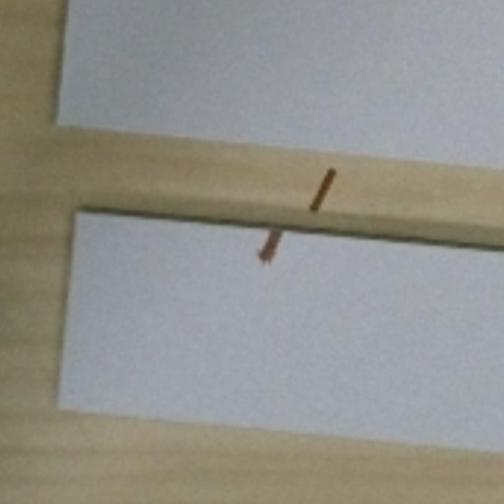

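{"fn": "move", "kwargs": {"target": [0,0,0,0,0,0,1, -0.00707,0,0.15558,0,0,0.34173,-1], "speed": 0.5}}

{"fn": "execute_actions", "kwargs": {"actions": [[[0,0,0,0,0,0,1,-0.0059,0,0,0,0,0,-1]],[[0,0,0,0,0,0,1,-0.00118,0,0,0,0,0,-1]],[[0,0,0,0,0,0,1,-0.00118,0,0,0,0,0,-1]],[[0,0,0,0,0,0,1,-0.00118,0,0,0,0,0,-1]],[[0,0,0,0,0,0,1,-0.00118,0,0,0,0,0,-1]],[[0,0,0,0,0,0,1,-0.00118,0,0,0,0,0,-1]],[[0,0,0,0,0,0,1,-0.00118,0,0,0,0,0,-1]]], "cameras": []}}

Scene clock: 77.23 s.
left_arm: end_effector_position=(+0.3943, +0.3350, +0.1104) grip_measured=+1.000 grip_effort_nm=0.00 end_effector_quat_wxyz=(+0.619, -0.015, +0.785, -0.003) | right_arm: end_effector_position=(+0.1863, +0.1621, +0.0772) grip_measured=-0.804 grip_effort_nm=-1.03 end_effector_quat_wxyz=(+0.453, -0.474, +0.687, +0.314)
Joint positions: left_arm=[1.014 -0.037 1.582 -0.053 0.332 -0.05 0.094] | right_arm=[0.644 -0.002 2.005 -0.009 0.957 1.217 0.009]
Joint torques (N m): left_arm=[1.69 0.04 -6.54 -0.02 5.18 0.12] | right_arm=[1.68 -0.05 -7.62 0.01 5.15 -0.65]
Heat: left arm: 39 °C; right arm: 39 °C.
Joint targets: left_arm=[1.021 -0.037 1.573 -0.053 0.341 -0.050] | right_arm=[0.650 -0.006 2.007 -0.009 0.954 1.210]
move: done

Scene clock: 80.93 s.
left_arm: end_effector_position=(+0.3943, +0.3350, +0.1104) grip_measured=+1.000 grip_effort_nm=0.00 end_effector_quat_wxyz=(+0.619, -0.015, +0.785, -0.003) | right_arm: end_effector_position=(+0.1837, +0.1533, +0.0582) grip_measured=-0.804 grip_effort_nm=-1.03 end_effector_quat_wxyz=(+0.423, -0.486, +0.706, +0.294)
Joint positions: left_arm=[1.014 -0.037 1.582 -0.053 0.332 -0.05 0.094] | right_arm=[0.559 -0.002 2.005 -0.009 0.957 1.215 0.009]
Joint torques (N m): left_arm=[1.66 0.07 -6.45 -0.07 5.34 -0.13] | right_arm=[1.4 -0.05 -7.58 0.01 5.07 -0.51]
Heat: left arm: 39 °C; right arm: 39 °C.
Joint targets: left_arm=[1.021 -0.037 1.573 -0.053 0.341 -0.050] | right_arm=[0.540 -0.006 2.007 -0.009 0.954 1.210]
Step readings (joint positions of left_arm | right_arm):
0: [1.014 -0.037 1.582 -0.053 0.332 -0.050] | [0.644 -0.002 2.005 -0.009 0.957 1.217]
1: [1.014 -0.037 1.582 -0.053 0.332 -0.050] | [0.643 -0.002 2.005 -0.009 0.957 1.217]
2: [1.014 -0.037 1.582 -0.053 0.332 -0.050] | [0.641 -0.002 2.005 -0.009 0.957 1.217]
4: [1.014 -0.037 1.582 -0.053 0.332 -0.050] | [0.630 -0.002 2.005 -0.009 0.957 1.216]
8: [1.014 -0.037 1.582 -0.053 0.332 -0.050] | [0.610 -0.002 2.005 -0.009 0.957 1.215]
15: [1.014 -0.037 1.582 -0.053 0.332 -0.050] | [0.602 -0.002 2.005 -0.009 0.957 1.215]
16: [1.014 -0.037 1.582 -0.053 0.332 -0.050] | [0.601 -0.002 2.005 -0.009 0.957 1.215]
17: [1.014 -0.037 1.582 -0.053 0.332 -0.050] | [0.600 -0.002 2.005 -0.009 0.957 1.215]
19: [1.014 -0.037 1.582 -0.053 0.332 -0.050] | [0.597 -0.002 2.005 -0.009 0.957 1.215]
23: [1.014 -0.037 1.582 -0.053 0.332 -0.050] | [0.593 -0.002 2.005 -0.009 0.957 1.215]
30: [1.014 -0.037 1.582 -0.053 0.332 -0.050] | [0.590 -0.002 2.005 -0.009 0.957 1.215]
31: [1.014 -0.037 1.582 -0.053 0.332 -0.050] | [0.590 -0.002 2.005 -0.009 0.957 1.215]
32: [1.014 -0.037 1.582 -0.053 0.332 -0.050] | [0.589 -0.002 2.005 -0.009 0.957 1.215]
34: [1.014 -0.037 1.582 -0.053 0.332 -0.050] | [0.587 -0.002 2.005 -0.009 0.957 1.215]
38: [1.014 -0.037 1.582 -0.053 0.332 -0.050] | [0.582 -0.002 2.005 -0.009 0.957 1.215]
45: [1.014 -0.037 1.582 -0.053 0.332 -0.050] | [0.580 -0.002 2.005 -0.009 0.957 1.215]
46: [1.014 -0.037 1.582 -0.053 0.332 -0.050] | [0.580 -0.002 2.005 -0.009 0.957 1.215]
47: [1.014 -0.037 1.582 -0.053 0.332 -0.050] | [0.579 -0.002 2.005 -0.009 0.957 1.215]
49: [1.014 -0.037 1.582 -0.053 0.332 -0.050] | [0.577 -0.002 2.005 -0.009 0.957 1.215]
53: [1.014 -0.037 1.582 -0.053 0.332 -0.050] | [0.572 -0.002 2.005 -0.009 0.957 1.215]
60: [1.014 -0.037 1.582 -0.053 0.332 -0.050] | [0.570 -0.002 2.005 -0.009 0.957 1.215]
61: [1.014 -0.037 1.582 -0.053 0.332 -0.050] | [0.570 -0.002 2.005 -0.009 0.957 1.215]
62: [1.014 -0.037 1.582 -0.053 0.332 -0.050] | [0.569 -0.002 2.005 -0.009 0.957 1.215]
64: [1.014 -0.037 1.582 -0.053 0.332 -0.050] | [0.567 -0.002 2.005 -0.009 0.957 1.215]
68: [1.014 -0.037 1.582 -0.053 0.332 -0.050] | [0.563 -0.002 2.005 -0.009 0.957 1.215]
75: [1.014 -0.037 1.582 -0.053 0.332 -0.050] | [0.563 -0.002 2.005 -0.009 0.957 1.215]
76: [1.014 -0.037 1.582 -0.053 0.332 -0.050] | [0.563 -0.002 2.005 -0.009 0.957 1.215]
77: [1.014 -0.037 1.582 -0.053 0.332 -0.050] | [0.562 -0.002 2.005 -0.009 0.957 1.215]
79: [1.014 -0.037 1.582 -0.053 0.332 -0.050] | [0.561 -0.002 2.005 -0.009 0.957 1.215]
83: [1.014 -0.037 1.582 -0.053 0.332 -0.050] | [0.561 -0.002 2.005 -0.009 0.957 1.215]
90: [1.014 -0.037 1.582 -0.053 0.332 -0.050] | [0.561 -0.002 2.005 -0.009 0.957 1.215]
91: [1.014 -0.037 1.582 -0.053 0.332 -0.050] | [0.561 -0.002 2.005 -0.009 0.957 1.215]
92: [1.014 -0.037 1.582 -0.053 0.332 -0.050] | [0.560 -0.002 2.005 -0.009 0.957 1.215]
94: [1.014 -0.037 1.582 -0.053 0.332 -0.050] | [0.559 -0.002 2.005 -0.009 0.957 1.215]
98: [1.014 -0.037 1.582 -0.053 0.332 -0.050] | [0.559 -0.002 2.005 -0.009 0.957 1.215]
105: [1.014 -0.037 1.582 -0.053 0.332 -0.050] | [0.559 -0.002 2.005 -0.009 0.957 1.215]

{"fn": "move", "kwargs": {"target": [[0,0,0,0,0,0,1,0.01886,0,0,0,0,0,-1],[0,0,0,0,0,0,1,0.01179,0,-0.15737,0,-0.16817,-0.03485,-1]], "speed": 0.4}}

Scene clock: 84.17 s.
left_arm: end_effector_position=(+0.3943, +0.3350, +0.1104) grip_measured=+1.000 grip_effort_nm=0.00 end_effector_quat_wxyz=(+0.619, -0.015, +0.785, -0.003) | right_arm: end_effector_position=(+0.1838, +0.0588, +0.0795) grip_measured=-0.804 grip_effort_nm=-1.03 end_effector_quat_wxyz=(+0.446, -0.454, +0.717, +0.284)
Joint positions: left_arm=[1.014 -0.037 1.582 -0.053 0.332 -0.05 0.094] | right_arm=[0.64 -0.002 1.684 -0.009 0.587 1.137 0.009]
Joint torques (N m): left_arm=[1.64 0.02 -6.31 -0.06 5.31 -0.03] | right_arm=[1.59 -0.05 -7.32 0.01 4.57 -0.47]
Heat: left arm: 39 °C; right arm: 39 °C.
Joint targets: left_arm=[1.021 -0.037 1.573 -0.053 0.341 -0.050] | right_arm=[0.640 -0.006 1.656 -0.009 0.580 1.132]
move: done

{"fn": "execute_actions", "kwargs": {"actions": [[[0,0,0,0,0,0,1,-0.0071,0,0,0,0,0,-1]],[[0,0,0,0,0,0,1,-0.00118,0,0,0,0,0,-1]],[[0,0,0,0,0,0,1,-0.00118,0,0,0,0,0,-1]],[[0,0,0,0,0,0,1,-0.00118,0,0,0,0,0,-1]],[[0,0,0,0,0,0,1,-0.00118,0,0,0,0,0,-1]],[[0,0,0,0,0,0,1,-0.00118,0,0,0,0,0,-1]],[[0,0,0,0,0,0,1,-0.00118,0,0,0,0,0,-1]]], "cameras": []}}

Scene clock: 88.20 s.
left_arm: end_effector_position=(+0.3943, +0.3350, +0.1104) grip_measured=+1.000 grip_effort_nm=0.00 end_effector_quat_wxyz=(+0.619, -0.015, +0.785, -0.003) | right_arm: end_effector_position=(+0.1777, +0.0463, +0.0552) grip_measured=-0.804 grip_effort_nm=-1.03 end_effector_quat_wxyz=(+0.405, -0.469, +0.741, +0.258)
Joint positions: left_arm=[1.014 -0.037 1.582 -0.053 0.332 -0.05 0.094] | right_arm=[0.527 -0.002 1.683 -0.009 0.587 1.137 0.009]
Joint torques (N m): left_arm=[1.64 0.04 -6.49 -0.03 5.31 -0.01] | right_arm=[1.45 -0.05 -7.21 0.01 4.52 -0.46]
Heat: left arm: 39 °C; right arm: 39 °C.
Joint targets: left_arm=[1.021 -0.037 1.573 -0.053 0.341 -0.050] | right_arm=[0.520 -0.006 1.656 -0.009 0.580 1.132]
Step readings (joint positions of left_arm | right_arm):
0: [1.014 -0.037 1.582 -0.053 0.332 -0.050] | [0.640 -0.002 1.684 -0.009 0.587 1.137]
1: [1.014 -0.037 1.582 -0.053 0.332 -0.050] | [0.638 -0.002 1.684 -0.009 0.587 1.137]
2: [1.014 -0.037 1.582 -0.053 0.332 -0.050] | [0.634 -0.002 1.684 -0.009 0.587 1.137]
4: [1.014 -0.037 1.582 -0.053 0.332 -0.050] | [0.618 -0.002 1.683 -0.009 0.587 1.137]
8: [1.014 -0.037 1.582 -0.053 0.332 -0.050] | [0.594 -0.002 1.683 -0.009 0.587 1.137]
15: [1.014 -0.037 1.582 -0.053 0.332 -0.050] | [0.582 -0.002 1.683 -0.009 0.587 1.137]
16: [1.014 -0.037 1.582 -0.053 0.332 -0.050] | [0.581 -0.002 1.683 -0.009 0.587 1.137]
17: [1.014 -0.037 1.582 -0.053 0.332 -0.050] | [0.580 -0.002 1.683 -0.009 0.587 1.137]
19: [1.014 -0.037 1.582 -0.053 0.332 -0.050] | [0.577 -0.002 1.683 -0.009 0.587 1.137]
23: [1.014 -0.037 1.582 -0.053 0.332 -0.050] | [0.572 -0.002 1.683 -0.009 0.587 1.137]
30: [1.014 -0.037 1.582 -0.053 0.332 -0.050] | [0.570 -0.002 1.683 -0.009 0.587 1.137]
31: [1.014 -0.037 1.582 -0.053 0.332 -0.050] | [0.570 -0.002 1.683 -0.009 0.587 1.137]
32: [1.014 -0.037 1.582 -0.053 0.332 -0.050] | [0.569 -0.002 1.683 -0.009 0.587 1.137]
34: [1.014 -0.037 1.582 -0.053 0.332 -0.050] | [0.566 -0.002 1.683 -0.009 0.587 1.137]
38: [1.014 -0.037 1.582 -0.053 0.332 -0.050] | [0.562 -0.002 1.683 -0.009 0.587 1.137]
45: [1.014 -0.037 1.582 -0.053 0.332 -0.050] | [0.560 -0.002 1.683 -0.009 0.587 1.137]
46: [1.014 -0.037 1.582 -0.053 0.332 -0.050] | [0.560 -0.002 1.683 -0.009 0.587 1.137]
47: [1.014 -0.037 1.582 -0.053 0.332 -0.050] | [0.559 -0.002 1.683 -0.009 0.587 1.137]
49: [1.014 -0.037 1.582 -0.053 0.332 -0.050] | [0.556 -0.002 1.683 -0.009 0.587 1.137]
53: [1.014 -0.037 1.582 -0.053 0.332 -0.050] | [0.552 -0.002 1.683 -0.009 0.587 1.137]
60: [1.014 -0.037 1.582 -0.053 0.332 -0.050] | [0.550 -0.002 1.683 -0.009 0.587 1.137]
61: [1.014 -0.037 1.582 -0.053 0.332 -0.050] | [0.550 -0.002 1.683 -0.009 0.587 1.137]
62: [1.014 -0.037 1.582 -0.053 0.332 -0.050] | [0.549 -0.002 1.683 -0.009 0.587 1.137]
64: [1.014 -0.037 1.582 -0.053 0.332 -0.050] | [0.546 -0.002 1.683 -0.009 0.587 1.137]
68: [1.014 -0.037 1.582 -0.053 0.332 -0.050] | [0.542 -0.002 1.683 -0.009 0.587 1.137]
75: [1.014 -0.037 1.582 -0.053 0.332 -0.050] | [0.540 -0.002 1.683 -0.009 0.587 1.137]
76: [1.014 -0.037 1.582 -0.053 0.332 -0.050] | [0.540 -0.002 1.683 -0.009 0.587 1.137]
77: [1.014 -0.037 1.582 -0.053 0.332 -0.050] | [0.539 -0.002 1.683 -0.009 0.587 1.137]
79: [1.014 -0.037 1.582 -0.053 0.332 -0.050] | [0.536 -0.002 1.683 -0.009 0.587 1.137]
83: [1.014 -0.037 1.582 -0.053 0.332 -0.050] | [0.532 -0.002 1.683 -0.009 0.587 1.137]
90: [1.014 -0.037 1.582 -0.053 0.332 -0.050] | [0.530 -0.002 1.683 -0.009 0.587 1.137]
91: [1.014 -0.037 1.582 -0.053 0.332 -0.050] | [0.530 -0.002 1.683 -0.009 0.587 1.137]
92: [1.014 -0.037 1.582 -0.053 0.332 -0.050] | [0.529 -0.002 1.683 -0.009 0.587 1.137]
94: [1.014 -0.037 1.582 -0.053 0.332 -0.050] | [0.527 -0.002 1.683 -0.009 0.587 1.137]
98: [1.014 -0.037 1.582 -0.053 0.332 -0.050] | [0.527 -0.002 1.683 -0.009 0.587 1.137]
105: [1.014 -0.037 1.582 -0.053 0.332 -0.050] | [0.527 -0.002 1.683 -0.009 0.587 1.137]

{"fn": "execute_actions", "kwargs": {"actions": [[[0,0,0,0,0,0,1,-0.00118,0,0,0,0,0,-1]],[[0,0,0,0,0,0,1,0.018,0,0,0,0,0,-1]]], "cameras": []}}

{"fn": "move", "kwargs": {"target": [0,0,0,0,0,0,1,-0.0024,0,-0.11304,0,-0.12068,-0.038,-1], "speed": 0.4}}

Scene clock: 90.07 s.
left_arm: end_effector_position=(+0.3943, +0.3350, +0.1104) grip_measured=+1.000 grip_effort_nm=0.00 end_effector_quat_wxyz=(+0.619, -0.015, +0.785, -0.003) | right_arm: end_effector_position=(+0.1831, +0.0573, +0.0770) grip_measured=-0.804 grip_effort_nm=-1.03 end_effector_quat_wxyz=(+0.442, -0.455, +0.720, +0.282)
Joint positions: left_arm=[1.014 -0.037 1.582 -0.053 0.332 -0.05 0.094] | right_arm=[0.632 -0.002 1.683 -0.009 0.584 1.137 0.009]
Joint torques (N m): left_arm=[1.66 0.05 -6.46 -0.06 5.37 0.01] | right_arm=[1.86 -0.05 -7.28 0.01 4.77 -0.46]
Heat: left arm: 39 °C; right arm: 39 °C.
Joint targets: left_arm=[1.021 -0.037 1.573 -0.053 0.341 -0.050] | right_arm=[0.662 -0.006 1.656 -0.009 0.579 1.132]
Step readings (joint positions of left_arm | right_arm):
0: [1.014 -0.037 1.582 -0.053 0.332 -0.050] | [0.527 -0.002 1.683 -0.009 0.587 1.137]
1: [1.014 -0.037 1.582 -0.053 0.332 -0.050] | [0.527 -0.002 1.683 -0.009 0.587 1.137]
2: [1.014 -0.037 1.582 -0.053 0.332 -0.050] | [0.526 -0.002 1.683 -0.009 0.587 1.137]
4: [1.014 -0.037 1.582 -0.053 0.332 -0.050] | [0.525 -0.002 1.683 -0.009 0.587 1.137]
8: [1.014 -0.037 1.582 -0.053 0.332 -0.050] | [0.525 -0.002 1.683 -0.009 0.587 1.137]
15: [1.014 -0.037 1.582 -0.053 0.332 -0.050] | [0.525 -0.002 1.683 -0.009 0.587 1.137]
16: [1.014 -0.037 1.582 -0.053 0.332 -0.050] | [0.527 -0.002 1.683 -0.009 0.587 1.137]
17: [1.014 -0.037 1.582 -0.053 0.332 -0.050] | [0.536 -0.002 1.683 -0.009 0.586 1.137]
19: [1.014 -0.037 1.582 -0.053 0.332 -0.050] | [0.560 -0.002 1.683 -0.009 0.584 1.137]
23: [1.014 -0.037 1.582 -0.053 0.332 -0.050] | [0.606 -0.002 1.683 -0.009 0.584 1.137]
30: [1.014 -0.037 1.582 -0.053 0.332 -0.050] | [0.628 -0.002 1.683 -0.009 0.584 1.137]

Scene clock: 91.17 s.
left_arm: end_effector_position=(+0.3943, +0.3350, +0.1104) grip_measured=+1.000 grip_effort_nm=0.00 end_effector_quat_wxyz=(+0.619, -0.015, +0.785, -0.003) | right_arm: end_effector_position=(+0.1797, -0.0206, +0.0724) grip_measured=-0.804 grip_effort_nm=-1.03 end_effector_quat_wxyz=(+0.450, -0.426, +0.740, +0.261)
Joint positions: left_arm=[1.014 -0.037 1.582 -0.053 0.332 -0.05 0.094] | right_arm=[0.634 -0.002 1.426 -0.01 0.317 1.053 0.009]
Joint torques (N m): left_arm=[1.67 0.02 -6.37 -0.04 5.37 -0.01] | right_arm=[1.65 -0.05 -4.85 0.02 4.62 -0.49]
Heat: left arm: 39 °C; right arm: 39 °C.
Joint targets: left_arm=[1.021 -0.037 1.573 -0.053 0.341 -0.050] | right_arm=[0.642 -0.006 1.405 -0.009 0.311 1.047]
move: done

{"fn": "execute_actions", "kwargs": {"actions": [[[0,0,0,0,0,0,1,-0.0083,0,0,0,0,0,-1]],[[0,0,0,0,0,0,1,-0.00118,0,0,0,0,0,-1]],[[0,0,0,0,0,0,1,-0.00118,0,0,0,0,0,-1]],[[0,0,0,0,0,0,1,-0.00118,0,0,0,0,0,-1]],[[0,0,0,0,0,0,1,-0.00118,0,0,0,0,0,-1]]], "cameras": []}}

Scene clock: 94.20 s.
left_arm: end_effector_position=(+0.3943, +0.3350, +0.1104) grip_measured=+1.000 grip_effort_nm=0.00 end_effector_quat_wxyz=(+0.619, -0.015, +0.785, -0.003) | right_arm: end_effector_position=(+0.1745, -0.0296, +0.0545) grip_measured=-0.804 grip_effort_nm=-1.03 end_effector_quat_wxyz=(+0.419, -0.436, +0.758, +0.243)
Joint positions: left_arm=[1.014 -0.037 1.582 -0.053 0.332 -0.05 0.094] | right_arm=[0.549 -0.002 1.425 -0.01 0.317 1.053 0.009]
Joint torques (N m): left_arm=[1.64 0.05 -6.53 -0.04 5.33 -0.13] | right_arm=[1.37 -0.05 -4.74 0.02 4.56 -0.5]
Heat: left arm: 40 °C; right arm: 39 °C.
Joint targets: left_arm=[1.021 -0.037 1.573 -0.053 0.341 -0.050] | right_arm=[0.531 -0.006 1.405 -0.009 0.311 1.047]
Step readings (joint positions of left_arm | right_arm):
0: [1.014 -0.037 1.582 -0.053 0.332 -0.050] | [0.634 -0.002 1.426 -0.010 0.317 1.053]
1: [1.014 -0.037 1.582 -0.053 0.332 -0.050] | [0.633 -0.002 1.426 -0.010 0.317 1.053]
2: [1.014 -0.037 1.582 -0.053 0.332 -0.050] | [0.629 -0.002 1.426 -0.010 0.317 1.053]
4: [1.014 -0.037 1.582 -0.053 0.332 -0.050] | [0.613 -0.002 1.425 -0.010 0.317 1.053]
8: [1.014 -0.037 1.582 -0.053 0.332 -0.050] | [0.587 -0.002 1.425 -0.010 0.317 1.053]
15: [1.014 -0.037 1.582 -0.053 0.332 -0.050] | [0.574 -0.002 1.425 -0.010 0.317 1.053]
16: [1.014 -0.037 1.582 -0.053 0.332 -0.050] | [0.573 -0.002 1.425 -0.010 0.317 1.053]
17: [1.014 -0.037 1.582 -0.053 0.332 -0.050] | [0.572 -0.002 1.425 -0.010 0.317 1.053]
19: [1.014 -0.037 1.582 -0.053 0.332 -0.050] | [0.569 -0.002 1.425 -0.010 0.317 1.053]
23: [1.014 -0.037 1.582 -0.053 0.332 -0.050] | [0.564 -0.002 1.425 -0.010 0.317 1.053]
30: [1.014 -0.037 1.582 -0.053 0.332 -0.050] | [0.562 -0.002 1.425 -0.010 0.317 1.053]
31: [1.014 -0.037 1.582 -0.053 0.332 -0.050] | [0.562 -0.002 1.425 -0.010 0.317 1.053]
32: [1.014 -0.037 1.582 -0.053 0.332 -0.050] | [0.561 -0.002 1.425 -0.010 0.317 1.053]
34: [1.014 -0.037 1.582 -0.053 0.332 -0.050] | [0.558 -0.002 1.425 -0.010 0.317 1.053]
38: [1.014 -0.037 1.582 -0.053 0.332 -0.050] | [0.554 -0.002 1.425 -0.010 0.317 1.053]
45: [1.014 -0.037 1.582 -0.053 0.332 -0.050] | [0.553 -0.002 1.425 -0.010 0.317 1.053]
46: [1.014 -0.037 1.582 -0.053 0.332 -0.050] | [0.553 -0.002 1.425 -0.010 0.317 1.053]
47: [1.014 -0.037 1.582 -0.053 0.332 -0.050] | [0.552 -0.002 1.425 -0.010 0.317 1.053]
49: [1.014 -0.037 1.582 -0.053 0.332 -0.050] | [0.551 -0.002 1.425 -0.010 0.317 1.053]
53: [1.014 -0.037 1.582 -0.053 0.332 -0.050] | [0.551 -0.002 1.425 -0.010 0.317 1.053]
60: [1.014 -0.037 1.582 -0.053 0.332 -0.050] | [0.551 -0.002 1.425 -0.010 0.317 1.053]
61: [1.014 -0.037 1.582 -0.053 0.332 -0.050] | [0.551 -0.002 1.425 -0.010 0.317 1.053]
62: [1.014 -0.037 1.582 -0.053 0.332 -0.050] | [0.551 -0.002 1.425 -0.010 0.317 1.053]
64: [1.014 -0.037 1.582 -0.053 0.332 -0.050] | [0.550 -0.002 1.425 -0.010 0.317 1.053]
68: [1.014 -0.037 1.582 -0.053 0.332 -0.050] | [0.549 -0.002 1.425 -0.010 0.317 1.053]
75: [1.014 -0.037 1.582 -0.053 0.332 -0.050] | [0.549 -0.002 1.425 -0.010 0.317 1.053]

{"fn": "move", "kwargs": {"target": [[0,0,0,0,0,0,1,0.02,0,0,0,0,0,-1],[0,0,0,0,0,0,1,0.02,0,0.08,0,0.25,-0.2685,-1]], "speed": 0.6, "cameras": ["cam_above"]}}

{"fn": "zoom_image", "kwargs": {"camera": "cam_above", "region": [170, 380, 290, 500]}}

{"fn": "zoom_image", "kwargs": {"camera": "cam_above", "region": [290, 380, 410, 500]}}

Scene clock: 97.23 s.
left_arm: end_effector_position=(+0.3943, +0.3350, +0.1104) grip_measured=+1.000 grip_effort_nm=0.00 end_effector_quat_wxyz=(+0.619, -0.015, +0.785, -0.003) | right_arm: end_effector_position=(+0.4425, -0.1305, +0.2451) grip_measured=-0.804 grip_effort_nm=-1.03 end_effector_quat_wxyz=(+0.669, -0.158, +0.711, +0.148)
Joint positions: left_arm=[1.014 -0.037 1.582 -0.053 0.332 -0.05 0.094] | right_arm=[0.682 -0.002 1.58 -0.006 0.835 0.447 0.009]
Joint torques (N m): left_arm=[1.65 0.07 -6.57 -0.05 5.31 -0.14] | right_arm=[1.82 -0.05 -5.14 -0.03 9.42 0.24]
Heat: left arm: 40 °C; right arm: 39 °C.
Joint targets: left_arm=[1.021 -0.037 1.573 -0.053 0.341 -0.050] | right_arm=[0.701 -0.006 1.583 -0.009 0.867 0.450]
move: done

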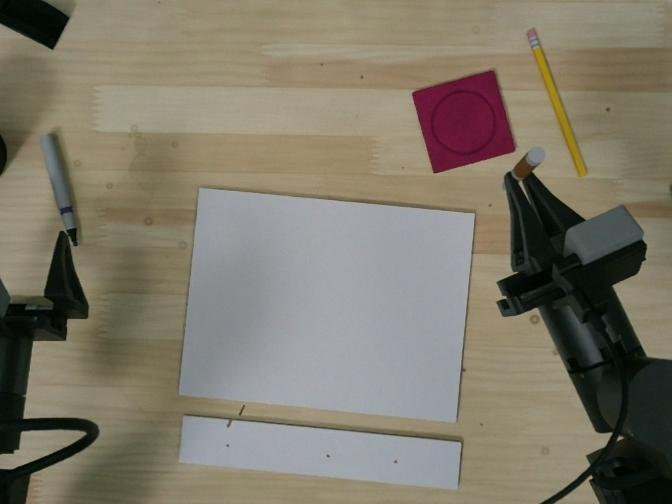

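Scaled by 4.200 from the camera's image (finer frame: 960x720).

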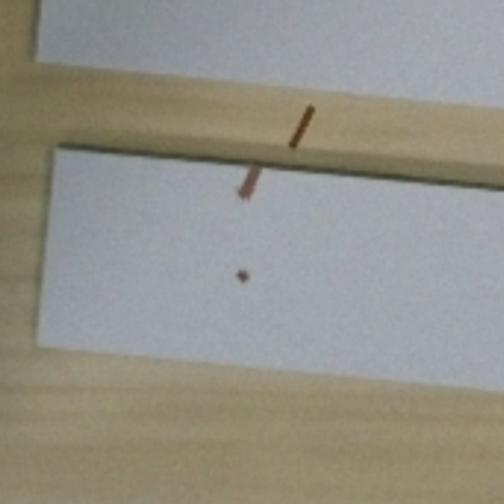

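Scaled by 4.200 from the camera's image (finer frame: 960x720).

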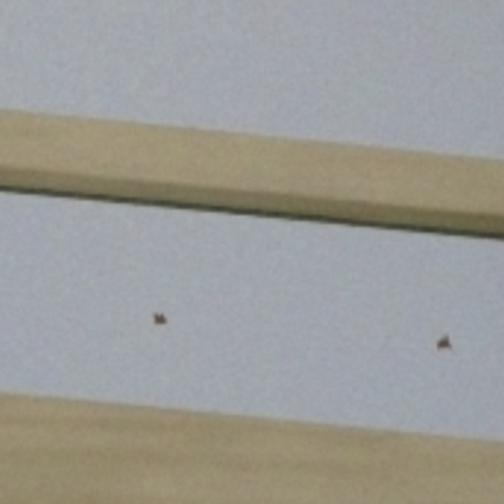

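{"fn": "zoom_image", "kwargs": {"camera": "cam_above", "region": [170, 165, 230, 225]}}

{"fn": "zoom_image", "kwargs": {"camera": "cam_above", "region": [440, 180, 500, 240]}}

{"fn": "zoom_image", "kwargs": {"camera": "cam_above", "region": [160, 370, 220, 430]}}

{"fn": "zoom_image", "kwargs": {"camera": "cam_above", "region": [430, 400, 490, 460]}}

Scaled by 8.400 from the camera's image (finer frame: 960x720).

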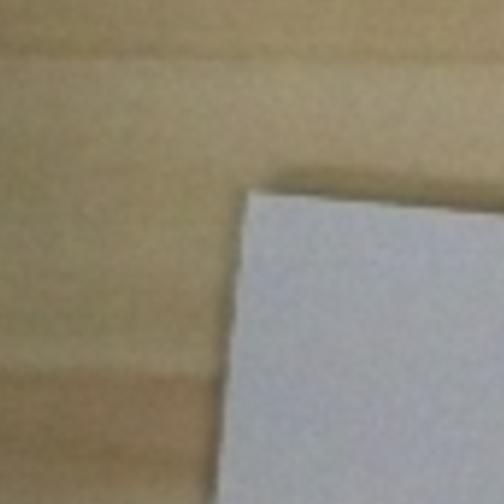

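Scaled by 8.400 from the camera's image (finer frame: 960x720).

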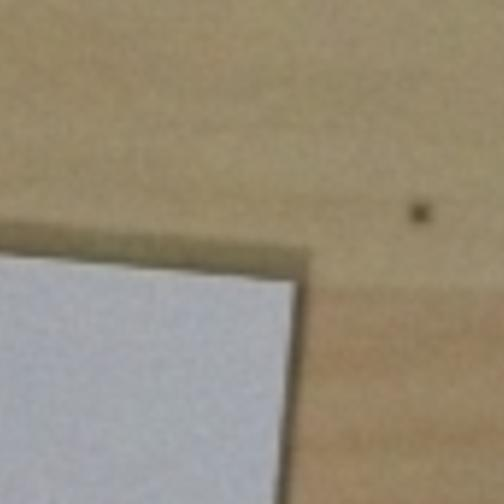

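Scaled by 8.400 from the camera's image (finer frame: 960x720).

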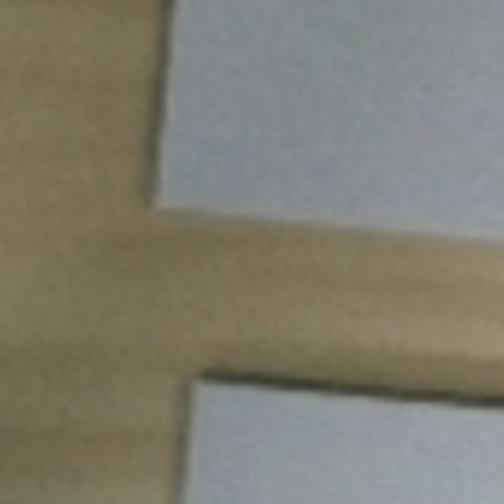

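Scaled by 8.400 from the camera's image (finer frame: 960x720).

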